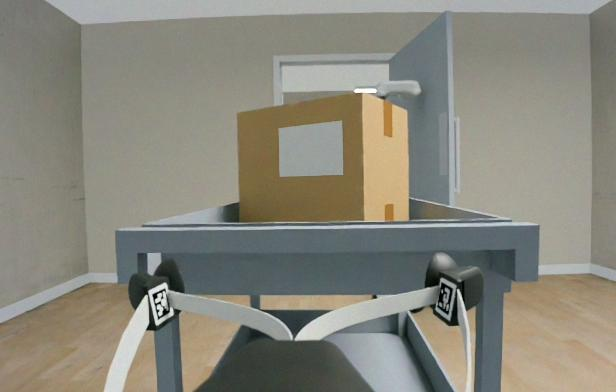

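Call:
move(
  blocking=false,
  cameras=[],
  r2={"base":{"translate_m":0.404,"strafe_m":-0.373},"pace":"slow"},
)

Call:
wait(
  seconds=8,
  cameras=["r2_wrist_camera"],
)

Scene clock: 4427.13 s.
move: r2 moving
r1.base_odometry: x=-1.400 y=+1.570 heading=+2.856
r1.turned_by_wheels: +0.000
r1.turned_by_imu: +0.000
r1.base_tilt: forward=-1.6 right=+1.2
r1.lidar_m: 1.63 0.38 0.25 - 0.25 0.25 0.46 3.81 1.16 2.55 2.84 1.65
r1.base_status: not commanded
r1.joint_positions: lift_m=+0.127 arm_m=+0.000 wrist_yaw_rad=+3.092 wrist_pitch_rad=+0.002 wrist_roll_rad=+0.000 gripper_m=+0.056
r1.joint_status: not commanded
r1.measured_speeds: translate_m=+0.000 strafe_m=+0.000 rotate_rad=+0.000 lift_m=+0.000 arm_m=+0.000 wrist_yaw_rad=+0.000 wrist_pitch_rad=+0.000 wrist_roll_rad=+0.000
r1.motor_effort: lift_m=+20(20) arm_m=+4(4) wheel_0=+0(1) wheel_1=+0(0) wheel_2=+0(0)
r1.servo_current: wrist_yaw_rad=39(72) wrist_pitch_rad=46(46) wrist_roll_rad=39(52) gripper_m=39(52)
r1.hand_pose: x=-0.1128 y=+0.1017 z=+0.3046 quat_wxyz=(+0.025, -0.001, +0.000, +1.000) (m; r1's base frame)
r1.wrist_depth_mm: 136 138 - 442 273 196 - / 110 138 - 445 293 189 - / 117 139 249 449 277 190 - / 136 151 - 452 279 191 - / 1983 - - 459 281 191 161 / 1182 1182 195 459 197 192 161 / 842 750 759 144 264 175 -
r2.base_odometry: x=-0.123 y=-0.911 heading=-1.399
r2.turned_by_wheels: +0.000
r2.turned_by_imu: +0.000
r2.base_tilt: forward=-0.8 right=+0.1
r2.lidar_m: 2.63 2.15 2.12 2.42 2.27 2.26 2.55 2.64 2.59 2.87 0.57 0.53
r2.base_status: translate_m moving; strafe_m moving
r2.joint_positions: lift_m=+0.682 arm_m=+0.000 wrist_yaw_rad=-0.727 wrist_pitch_rad=+0.005 wrist_roll_rad=+0.002 gripper_m=+0.141
r2.joint_status: not commanded
r2.measured_speeds: translate_m=+0.037 strafe_m=-0.034 rotate_rad=+0.000 lift_m=+0.000 arm_m=+0.000 wrist_yaw_rad=+0.000 wrist_pitch_rad=+0.000 wrist_roll_rad=+0.000
r2.motor_effort: lift_m=+21(21) arm_m=+4(4) wheel_0=+8(11) wheel_1=-5(5) wheel_2=-8(10)
r2.servo_current: wrist_yaw_rad=39(52) wrist_pitch_rad=46(46) wrist_roll_rad=46(59) gripper_m=46(59)
r2.hand_pose: x=+0.3282 y=-0.2570 z=+0.8586 quat_wxyz=(+0.935, +0.002, +0.002, -0.356) (m; r2's base frame)
r2.wrist_depth_mm: - - - - - - - / - - - - - - - / - - - 715 768 - - / - - - 715 768 - - / - 392 394 389 377 368 - / - 392 217 161 195 433 - / 1921 1661 1808 - - 1618 1808
pictures: none
No camera images: "cameras" was empty.

Scene clock: 4433.37 s.
earlier move: r2 done
r1.base_odometry: x=-1.400 y=+1.570 heading=+2.856
r1.turned_by_wheels: +0.000
r1.turned_by_imu: +0.000
r1.base_tilt: forward=-1.6 right=+1.3
r1.lidar_m: 1.86 0.40 0.25 - 0.25 0.25 0.47 3.81 1.13 2.56 2.83 1.33
r1.base_status: not commanded
r1.joint_positions: lift_m=+0.127 arm_m=+0.000 wrist_yaw_rad=+3.092 wrist_pitch_rad=+0.002 wrist_roll_rad=+0.000 gripper_m=+0.056
r1.joint_status: not commanded
r1.measured_speeds: translate_m=+0.000 strafe_m=+0.000 rotate_rad=+0.000 lift_m=+0.000 arm_m=+0.000 wrist_yaw_rad=+0.000 wrist_pitch_rad=+0.000 wrist_roll_rad=+0.000
r1.motor_effort: lift_m=+20(20) arm_m=+4(4) wheel_0=+0(1) wheel_1=+0(0) wheel_2=+0(0)
r1.servo_current: wrist_yaw_rad=46(72) wrist_pitch_rad=39(52) wrist_roll_rad=46(72) gripper_m=39(52)
r1.hand_pose: x=-0.1128 y=+0.1017 z=+0.3046 quat_wxyz=(+0.025, -0.001, +0.000, +1.000) (m; r1's base frame)
r1.wrist_depth_mm: 136 138 - 442 274 196 - / 110 138 - 445 294 190 - / 117 139 248 449 277 190 - / 136 150 - 455 278 191 - / 1983 - - 452 279 191 161 / 1205 1205 194 459 197 191 161 / 854 750 750 144 264 175 -
r2.base_odometry: x=-0.414 y=-1.362 heading=-1.399
r2.turned_by_wheels: +0.000
r2.turned_by_imu: +0.002
r2.base_tilt: forward=-0.7 right=+0.1
r2.lidar_m: 0.46 2.20 2.16 2.40 2.81 2.80 3.11 2.59 2.55 2.85 0.46 0.44
r2.base_status: done
r2.joint_positions: lift_m=+0.682 arm_m=+0.000 wrist_yaw_rad=-0.727 wrist_pitch_rad=+0.005 wrist_roll_rad=+0.002 gripper_m=+0.141
r2.joint_status: not commanded
r2.measured_speeds: translate_m=+0.000 strafe_m=+0.000 rotate_rad=+0.000 lift_m=+0.000 arm_m=+0.000 wrist_yaw_rad=+0.000 wrist_pitch_rad=+0.000 wrist_roll_rad=+0.000
r2.motor_effort: lift_m=+21(21) arm_m=+4(4) wheel_0=+4(15) wheel_1=-4(7) wheel_2=-7(13)
r2.servo_current: wrist_yaw_rad=46(65) wrist_pitch_rad=46(52) wrist_roll_rad=52(59) gripper_m=52(59)
r2.hand_pose: x=+0.3282 y=-0.2570 z=+0.8586 quat_wxyz=(+0.935, +0.002, +0.002, -0.356) (m; r2's base frame)
r2.wrist_depth_mm: - - - - - - - / - - 549 - - - - / - 580 539 - - - - / - 585 544 - - - - / 286 298 270 264 266 - - / 286 237 250 260 262 200 - / 1756 - - - - 1756 1808
wait: 6.23 of 8 s (r2 has come to rest)
pictures: r2_wrist_camera
Images, in order (width x height): r2_wrist_camera 616x392.

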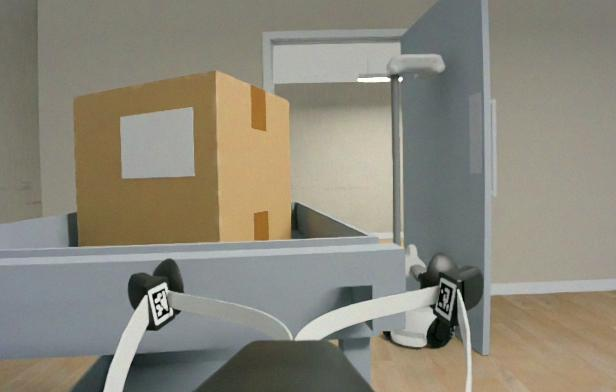

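Call:
zoom_image(
  camera="r2_wrist_camera",
  region=[200, 150, 616, 392],
)

Scaled by 1.212.

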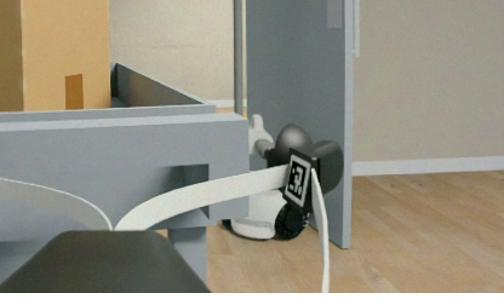

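Call:
wait(
  seconds=1,
  cameras=["r2_wrist_camera", "r1_head_camera"],
)

Scene clock: 4483.60 s.
r1.base_odometry: x=-1.400 y=+1.570 heading=+2.856
r1.turned_by_wheels: +0.000
r1.turned_by_imu: +0.000
r1.base_tilt: forward=-1.6 right=+1.2
r1.lidar_m: 1.89 0.36 0.25 - 0.25 0.25 0.46 3.81 1.14 2.56 2.82 1.35
r1.base_status: not commanded
r1.joint_positions: lift_m=+0.127 arm_m=+0.000 wrist_yaw_rad=+3.092 wrist_pitch_rad=+0.002 wrist_roll_rad=+0.000 gripper_m=+0.056
r1.joint_status: not commanded
r1.measured_speeds: translate_m=+0.000 strafe_m=+0.000 rotate_rad=+0.000 lift_m=+0.000 arm_m=+0.000 wrist_yaw_rad=+0.000 wrist_pitch_rad=+0.000 wrist_roll_rad=+0.000
r1.motor_effort: lift_m=+20(20) arm_m=+4(4) wheel_0=+0(1) wheel_1=+0(0) wheel_2=+0(0)
r1.servo_current: wrist_yaw_rad=52(72) wrist_pitch_rad=46(52) wrist_roll_rad=52(72) gripper_m=33(52)
r1.hand_pose: x=-0.1128 y=+0.1017 z=+0.3046 quat_wxyz=(+0.025, -0.001, +0.000, +1.000) (m; r1's base frame)
r1.wrist_depth_mm: 136 138 - 439 274 196 - / 110 139 - 445 291 190 - / 117 139 248 449 278 190 - / 137 151 - 452 278 191 - / 1983 - - 455 279 192 162 / 1205 1205 194 455 196 192 161 / 854 750 759 143 264 175 -
r2.base_odometry: x=-0.414 y=-1.362 heading=-1.399
r2.turned_by_wheels: +0.000
r2.turned_by_imu: +0.001
r2.base_tilt: forward=-0.7 right=+0.1
r2.lidar_m: 0.45 2.20 2.18 2.40 2.83 2.78 3.10 2.59 2.57 2.85 0.49 0.43
r2.base_status: done
r2.joint_positions: lift_m=+0.682 arm_m=+0.000 wrist_yaw_rad=-0.727 wrist_pitch_rad=+0.005 wrist_roll_rad=+0.002 gripper_m=+0.141
r2.joint_status: not commanded
r2.measured_speeds: translate_m=+0.000 strafe_m=+0.000 rotate_rad=+0.000 lift_m=+0.000 arm_m=+0.000 wrist_yaw_rad=+0.000 wrist_pitch_rad=+0.000 wrist_roll_rad=+0.000
r2.motor_effort: lift_m=+21(21) arm_m=+4(4) wheel_0=+4(15) wheel_1=-4(7) wheel_2=-7(13)
r2.servo_current: wrist_yaw_rad=39(65) wrist_pitch_rad=46(52) wrist_roll_rad=39(59) gripper_m=46(59)
r2.hand_pose: x=+0.3282 y=-0.2570 z=+0.8586 quat_wxyz=(+0.935, +0.002, +0.002, -0.356) (m; r2's base frame)
r2.wrist_depth_mm: - - - - - - - / - - 549 - - - - / - 580 535 - - - - / - 585 549 - - - - / 287 300 271 263 265 - - / 287 237 250 260 262 201 - / 1756 - - - - 1708 1863
wait: 1.00 s; at rest from the start
pictures: r1_head_camera, r2_wrist_camera
Images, in order (width x height): r1_head_camera 420x560, r2_wrist_camera 616x392.

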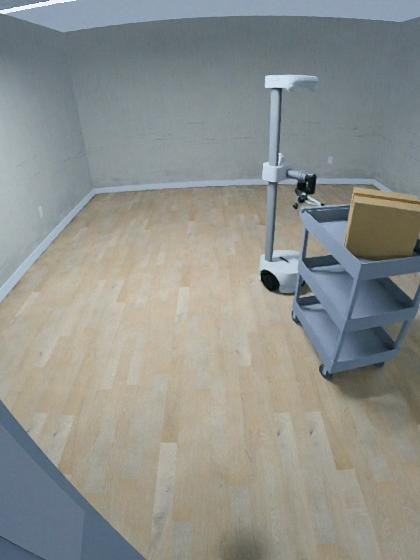

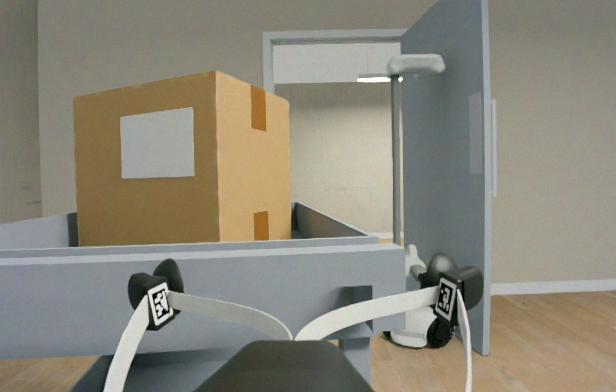

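Call:
move(
  blocking=false,
  cameras=[],
  r2={"base":{"translate_m":0.040,"strafe_m":0.174},"joints":{"wrist_roll_rad":1.57,"lift_m":0.687},"pace":"default"},
)

Call:
wait(
  seconds=3,
  cameras=["r2_wrist_camera"],
)

Scene clock: 4678.47 s.
move: r2 moving
r1.base_odometry: x=-1.400 y=+1.570 heading=+2.856
r1.turned_by_wheels: +0.000
r1.turned_by_imu: +0.000
r1.base_tilt: forward=-1.6 right=+1.3
r1.lidar_m: 1.87 0.37 0.25 - 0.25 0.25 0.46 3.77 1.14 2.56 2.84 1.33
r1.base_status: not commanded
r1.joint_positions: lift_m=+0.127 arm_m=+0.000 wrist_yaw_rad=+3.092 wrist_pitch_rad=+0.002 wrist_roll_rad=+0.000 gripper_m=+0.056
r1.joint_status: not commanded
r1.measured_speeds: translate_m=+0.000 strafe_m=+0.000 rotate_rad=+0.000 lift_m=+0.000 arm_m=+0.000 wrist_yaw_rad=+0.000 wrist_pitch_rad=+0.000 wrist_roll_rad=+0.000
r1.motor_effort: lift_m=+20(20) arm_m=+4(4) wheel_0=+1(1) wheel_1=+0(0) wheel_2=+0(0)
r1.servo_current: wrist_yaw_rad=52(65) wrist_pitch_rad=39(46) wrist_roll_rad=59(65) gripper_m=46(46)
r1.hand_pose: x=-0.1128 y=+0.1017 z=+0.3046 quat_wxyz=(+0.025, -0.001, +0.000, +1.000) (m; r1's base frame)
r1.wrist_depth_mm: 136 138 - 442 274 196 - / 110 138 - 449 294 189 - / 117 139 248 449 278 190 - / 136 151 - 449 278 191 - / 1983 - - 455 279 191 161 / 1182 1205 195 462 196 191 162 / 854 759 768 143 264 175 -
r2.base_odometry: x=-0.382 y=-1.364 heading=-1.399
r2.turned_by_wheels: +0.000
r2.turned_by_imu: +0.000
r2.base_tilt: forward=-0.7 right=+0.1
r2.lidar_m: 0.48 2.17 2.15 2.37 2.79 2.76 3.10 2.60 2.60 2.89 0.46 0.44
r2.base_status: translate_m moving; strafe_m moving
r2.joint_positions: lift_m=+0.687 arm_m=+0.000 wrist_yaw_rad=-0.727 wrist_pitch_rad=+0.005 wrist_roll_rad=+0.589 gripper_m=+0.141
r2.joint_status: lift_m moving; wrist_roll_rad moving
r2.measured_speeds: translate_m=+0.031 strafe_m=+0.124 rotate_rad=+0.001 lift_m=+0.000 arm_m=+0.000 wrist_yaw_rad=+0.000 wrist_pitch_rad=+0.000 wrist_roll_rad=+1.820
r2.motor_effort: lift_m=+22(24) arm_m=+4(4) wheel_0=-6(11) wheel_1=+9(11) wheel_2=-8(8)
r2.servo_current: wrist_yaw_rad=46(59) wrist_pitch_rad=39(46) wrist_roll_rad=91(104) gripper_m=46(52)
r2.hand_pose: x=+0.3282 y=-0.2570 z=+0.8636 quat_wxyz=(+0.894, +0.272, -0.101, -0.341) (m; r2's base frame)
r2.wrist_depth_mm: - - - - - - - / - - - - - - - / - - 691 - - - - / - 574 559 - - - - / - 603 549 277 278 1921 1708 / - 216 256 262 330 345 1366 / - 250 255 - - 1205 1138
pictures: none
No camera images: "cameras" was empty.

Scene clock: 4679.90 s.
earlier move: r2 done
r1.base_odometry: x=-1.400 y=+1.570 heading=+2.856
r1.turned_by_wheels: +0.000
r1.turned_by_imu: +0.000
r1.base_tilt: forward=-1.6 right=+1.3
r1.lidar_m: 1.87 0.36 0.25 - 0.25 0.25 0.45 3.79 1.16 2.56 2.82 1.32
r1.base_status: not commanded
r1.joint_positions: lift_m=+0.127 arm_m=+0.000 wrist_yaw_rad=+3.092 wrist_pitch_rad=+0.002 wrist_roll_rad=+0.000 gripper_m=+0.056
r1.joint_status: not commanded
r1.measured_speeds: translate_m=+0.000 strafe_m=+0.000 rotate_rad=+0.000 lift_m=+0.000 arm_m=+0.000 wrist_yaw_rad=+0.000 wrist_pitch_rad=+0.000 wrist_roll_rad=+0.000
r1.motor_effort: lift_m=+20(20) arm_m=+4(4) wheel_0=+0(1) wheel_1=+0(0) wheel_2=+0(0)
r1.servo_current: wrist_yaw_rad=59(72) wrist_pitch_rad=39(46) wrist_roll_rad=52(72) gripper_m=46(46)
r1.hand_pose: x=-0.1128 y=+0.1017 z=+0.3046 quat_wxyz=(+0.025, -0.001, +0.000, +1.000) (m; r1's base frame)
r1.wrist_depth_mm: 136 138 - 442 273 196 - / 110 138 - 449 291 189 - / 117 138 248 452 277 190 - / 137 151 - 452 279 191 - / 1983 - - 455 278 191 162 / 1205 1229 195 459 196 191 162 / 842 750 759 143 263 176 -
r2.base_odometry: x=-0.236 y=-1.371 heading=-1.399
r2.turned_by_wheels: +0.000
r2.turned_by_imu: +0.000
r2.base_tilt: forward=-0.7 right=+0.0
r2.lidar_m: 0.52 2.02 2.02 2.23 2.74 2.72 3.06 2.73 2.70 3.01 0.50 0.46
r2.base_status: done
r2.joint_positions: lift_m=+0.687 arm_m=+0.000 wrist_yaw_rad=-0.727 wrist_pitch_rad=+0.005 wrist_roll_rad=+1.568 gripper_m=+0.141
r2.joint_status: all done
r2.measured_speeds: translate_m=+0.000 strafe_m=+0.000 rotate_rad=+0.000 lift_m=+0.000 arm_m=+0.000 wrist_yaw_rad=+0.000 wrist_pitch_rad=+0.000 wrist_roll_rad=+0.000
r2.motor_effort: lift_m=+21(25) arm_m=+4(4) wheel_0=-3(12) wheel_1=+3(12) wheel_2=-6(8)
r2.servo_current: wrist_yaw_rad=46(59) wrist_pitch_rad=46(52) wrist_roll_rad=46(104) gripper_m=52(59)
r2.hand_pose: x=+0.3282 y=-0.2570 z=+0.8636 quat_wxyz=(+0.661, +0.660, -0.250, -0.253) (m; r2's base frame)
r2.wrist_depth_mm: - - - 351 - 1708 1182 / - - - 397 413 433 427 / - - - 389 - 820 - / - - 661 377 384 - - / - - 627 370 373 - - / - - 647 309 362 189 - / - - - - - - -
wait: 1.43 of 3 s (r2 has come to rest)
pictures: r2_wrist_camera
Images, in order (width x height): r2_wrist_camera 616x392.

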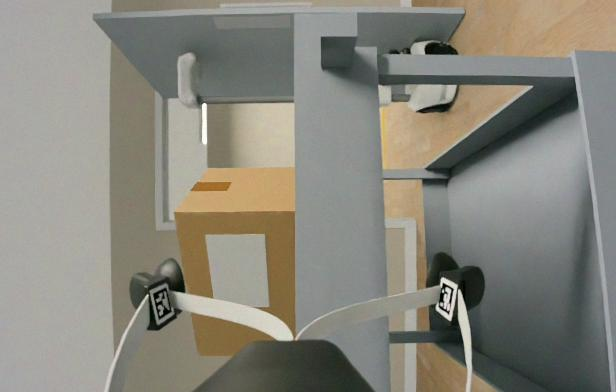

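Call:
move(
  blocking=false,
  cameras=[],
  r2={"base":{"translate_m":0.151,"strafe_m":-0.053},"pace":"default"},
)

Call:
wait(
  seconds=3,
  cameras=["r2_wrist_camera"],
)

Scene clock: 4695.13 s.
move: r2 moving
r1.base_odometry: x=-1.400 y=+1.570 heading=+2.856
r1.turned_by_wheels: +0.000
r1.turned_by_imu: +0.000
r1.base_tilt: forward=-1.6 right=+1.3
r1.lidar_m: 1.88 0.36 0.25 - 0.25 0.25 0.48 3.80 1.15 2.54 2.85 1.33
r1.base_status: not commanded
r1.joint_positions: lift_m=+0.127 arm_m=+0.000 wrist_yaw_rad=+3.092 wrist_pitch_rad=+0.002 wrist_roll_rad=+0.000 gripper_m=+0.056
r1.joint_status: not commanded
r1.measured_speeds: translate_m=+0.000 strafe_m=+0.000 rotate_rad=+0.000 lift_m=+0.000 arm_m=+0.000 wrist_yaw_rad=+0.000 wrist_pitch_rad=+0.000 wrist_roll_rad=+0.000
r1.motor_effort: lift_m=+20(20) arm_m=+4(4) wheel_0=+0(1) wheel_1=+0(0) wheel_2=+0(0)
r1.servo_current: wrist_yaw_rad=46(65) wrist_pitch_rad=46(52) wrist_roll_rad=52(65) gripper_m=39(46)
r1.hand_pose: x=-0.1128 y=+0.1017 z=+0.3046 quat_wxyz=(+0.025, -0.001, +0.000, +1.000) (m; r1's base frame)
r1.wrist_depth_mm: 136 138 - 442 272 196 - / 110 138 - 445 293 190 - / 117 139 249 452 278 190 - / 137 151 - 452 278 191 - / 1983 - - 455 281 191 161 / 1182 1229 195 459 196 191 161 / 842 750 759 143 264 175 -
r2.base_odometry: x=-0.242 y=-1.404 heading=-1.399
r2.turned_by_wheels: +0.000
r2.turned_by_imu: +0.001
r2.base_tilt: forward=-0.7 right=+0.1
r2.lidar_m: 0.50 2.03 1.99 2.23 2.78 2.72 3.07 2.77 2.74 3.03 0.47 0.45
r2.base_status: translate_m moving; strafe_m moving
r2.joint_positions: lift_m=+0.687 arm_m=+0.000 wrist_yaw_rad=-0.727 wrist_pitch_rad=+0.005 wrist_roll_rad=+1.568 gripper_m=+0.141
r2.joint_status: not commanded
r2.measured_speeds: translate_m=+0.122 strafe_m=-0.041 rotate_rad=-0.001 lift_m=+0.000 arm_m=+0.000 wrist_yaw_rad=+0.000 wrist_pitch_rad=+0.000 wrist_roll_rad=+0.000
r2.motor_effort: lift_m=+21(21) arm_m=+4(4) wheel_0=+6(13) wheel_1=+5(8) wheel_2=-11(12)
r2.servo_current: wrist_yaw_rad=39(59) wrist_pitch_rad=46(52) wrist_roll_rad=52(52) gripper_m=52(59)
r2.hand_pose: x=+0.3282 y=-0.2570 z=+0.8636 quat_wxyz=(+0.661, +0.660, -0.250, -0.253) (m; r2's base frame)
r2.wrist_depth_mm: - - - 320 384 1366 1160 / - - - 370 389 1618 488 / - - - 362 366 798 - / - - 615 353 355 946 - / - - 603 343 349 931 - / - - 627 282 217 190 - / - - 683 - - - -
pictures: none
No camera images: "cameras" was empty.

Scene clock: 4696.47 s.
earlier move: r2 done
r1.base_odometry: x=-1.400 y=+1.570 heading=+2.856
r1.turned_by_wheels: +0.000
r1.turned_by_imu: +0.000
r1.base_tilt: forward=-1.6 right=+1.3
r1.lidar_m: 1.91 0.36 0.25 - 0.25 0.25 0.46 3.78 1.13 2.54 2.83 1.33
r1.base_status: not commanded
r1.joint_positions: lift_m=+0.127 arm_m=+0.000 wrist_yaw_rad=+3.092 wrist_pitch_rad=+0.002 wrist_roll_rad=+0.000 gripper_m=+0.056
r1.joint_status: not commanded
r1.measured_speeds: translate_m=+0.000 strafe_m=+0.000 rotate_rad=+0.000 lift_m=+0.000 arm_m=+0.000 wrist_yaw_rad=+0.000 wrist_pitch_rad=+0.000 wrist_roll_rad=+0.000
r1.motor_effort: lift_m=+20(20) arm_m=+4(4) wheel_0=+0(1) wheel_1=+0(0) wheel_2=+0(0)
r1.servo_current: wrist_yaw_rad=46(72) wrist_pitch_rad=46(52) wrist_roll_rad=39(65) gripper_m=46(46)
r1.hand_pose: x=-0.1128 y=+0.1017 z=+0.3046 quat_wxyz=(+0.025, -0.001, +0.000, +1.000) (m; r1's base frame)
r1.wrist_depth_mm: 136 138 - 442 274 196 - / 110 138 - 445 294 190 - / 117 139 249 445 278 190 - / 136 151 - 452 278 191 - / 1921 - - 455 278 191 161 / 1182 1205 194 459 196 191 161 / 842 759 750 143 263 175 -
r2.base_odometry: x=-0.263 y=-1.529 heading=-1.399
r2.turned_by_wheels: +0.000
r2.turned_by_imu: +0.000
r2.base_tilt: forward=-0.7 right=+0.1
r2.lidar_m: 0.35 1.97 1.97 2.17 2.85 2.85 3.19 2.79 2.79 3.08 0.35 0.34
r2.base_status: done
r2.joint_positions: lift_m=+0.687 arm_m=+0.000 wrist_yaw_rad=-0.727 wrist_pitch_rad=+0.005 wrist_roll_rad=+1.568 gripper_m=+0.141
r2.joint_status: not commanded
r2.measured_speeds: translate_m=+0.000 strafe_m=+0.000 rotate_rad=+0.000 lift_m=+0.000 arm_m=+0.000 wrist_yaw_rad=+0.000 wrist_pitch_rad=+0.000 wrist_roll_rad=+0.000
r2.motor_effort: lift_m=+21(21) arm_m=+4(4) wheel_0=+2(13) wheel_1=+4(8) wheel_2=-3(14)
r2.servo_current: wrist_yaw_rad=46(65) wrist_pitch_rad=52(52) wrist_roll_rad=46(65) gripper_m=52(59)
r2.hand_pose: x=+0.3282 y=-0.2570 z=+0.8636 quat_wxyz=(+0.661, +0.660, -0.250, -0.253) (m; r2's base frame)
r2.wrist_depth_mm: - - - 182 246 1576 1229 / - - - 177 238 1661 525 / - - 609 171 233 778 - / - - 462 167 228 - - / - - 492 163 222 216 - / - - 508 158 214 185 - / - - 564 - 213 - -
wait: 1.33 of 3 s (r2 has come to rest)
pictures: r2_wrist_camera
Images, in order (width x height): r2_wrist_camera 616x392.

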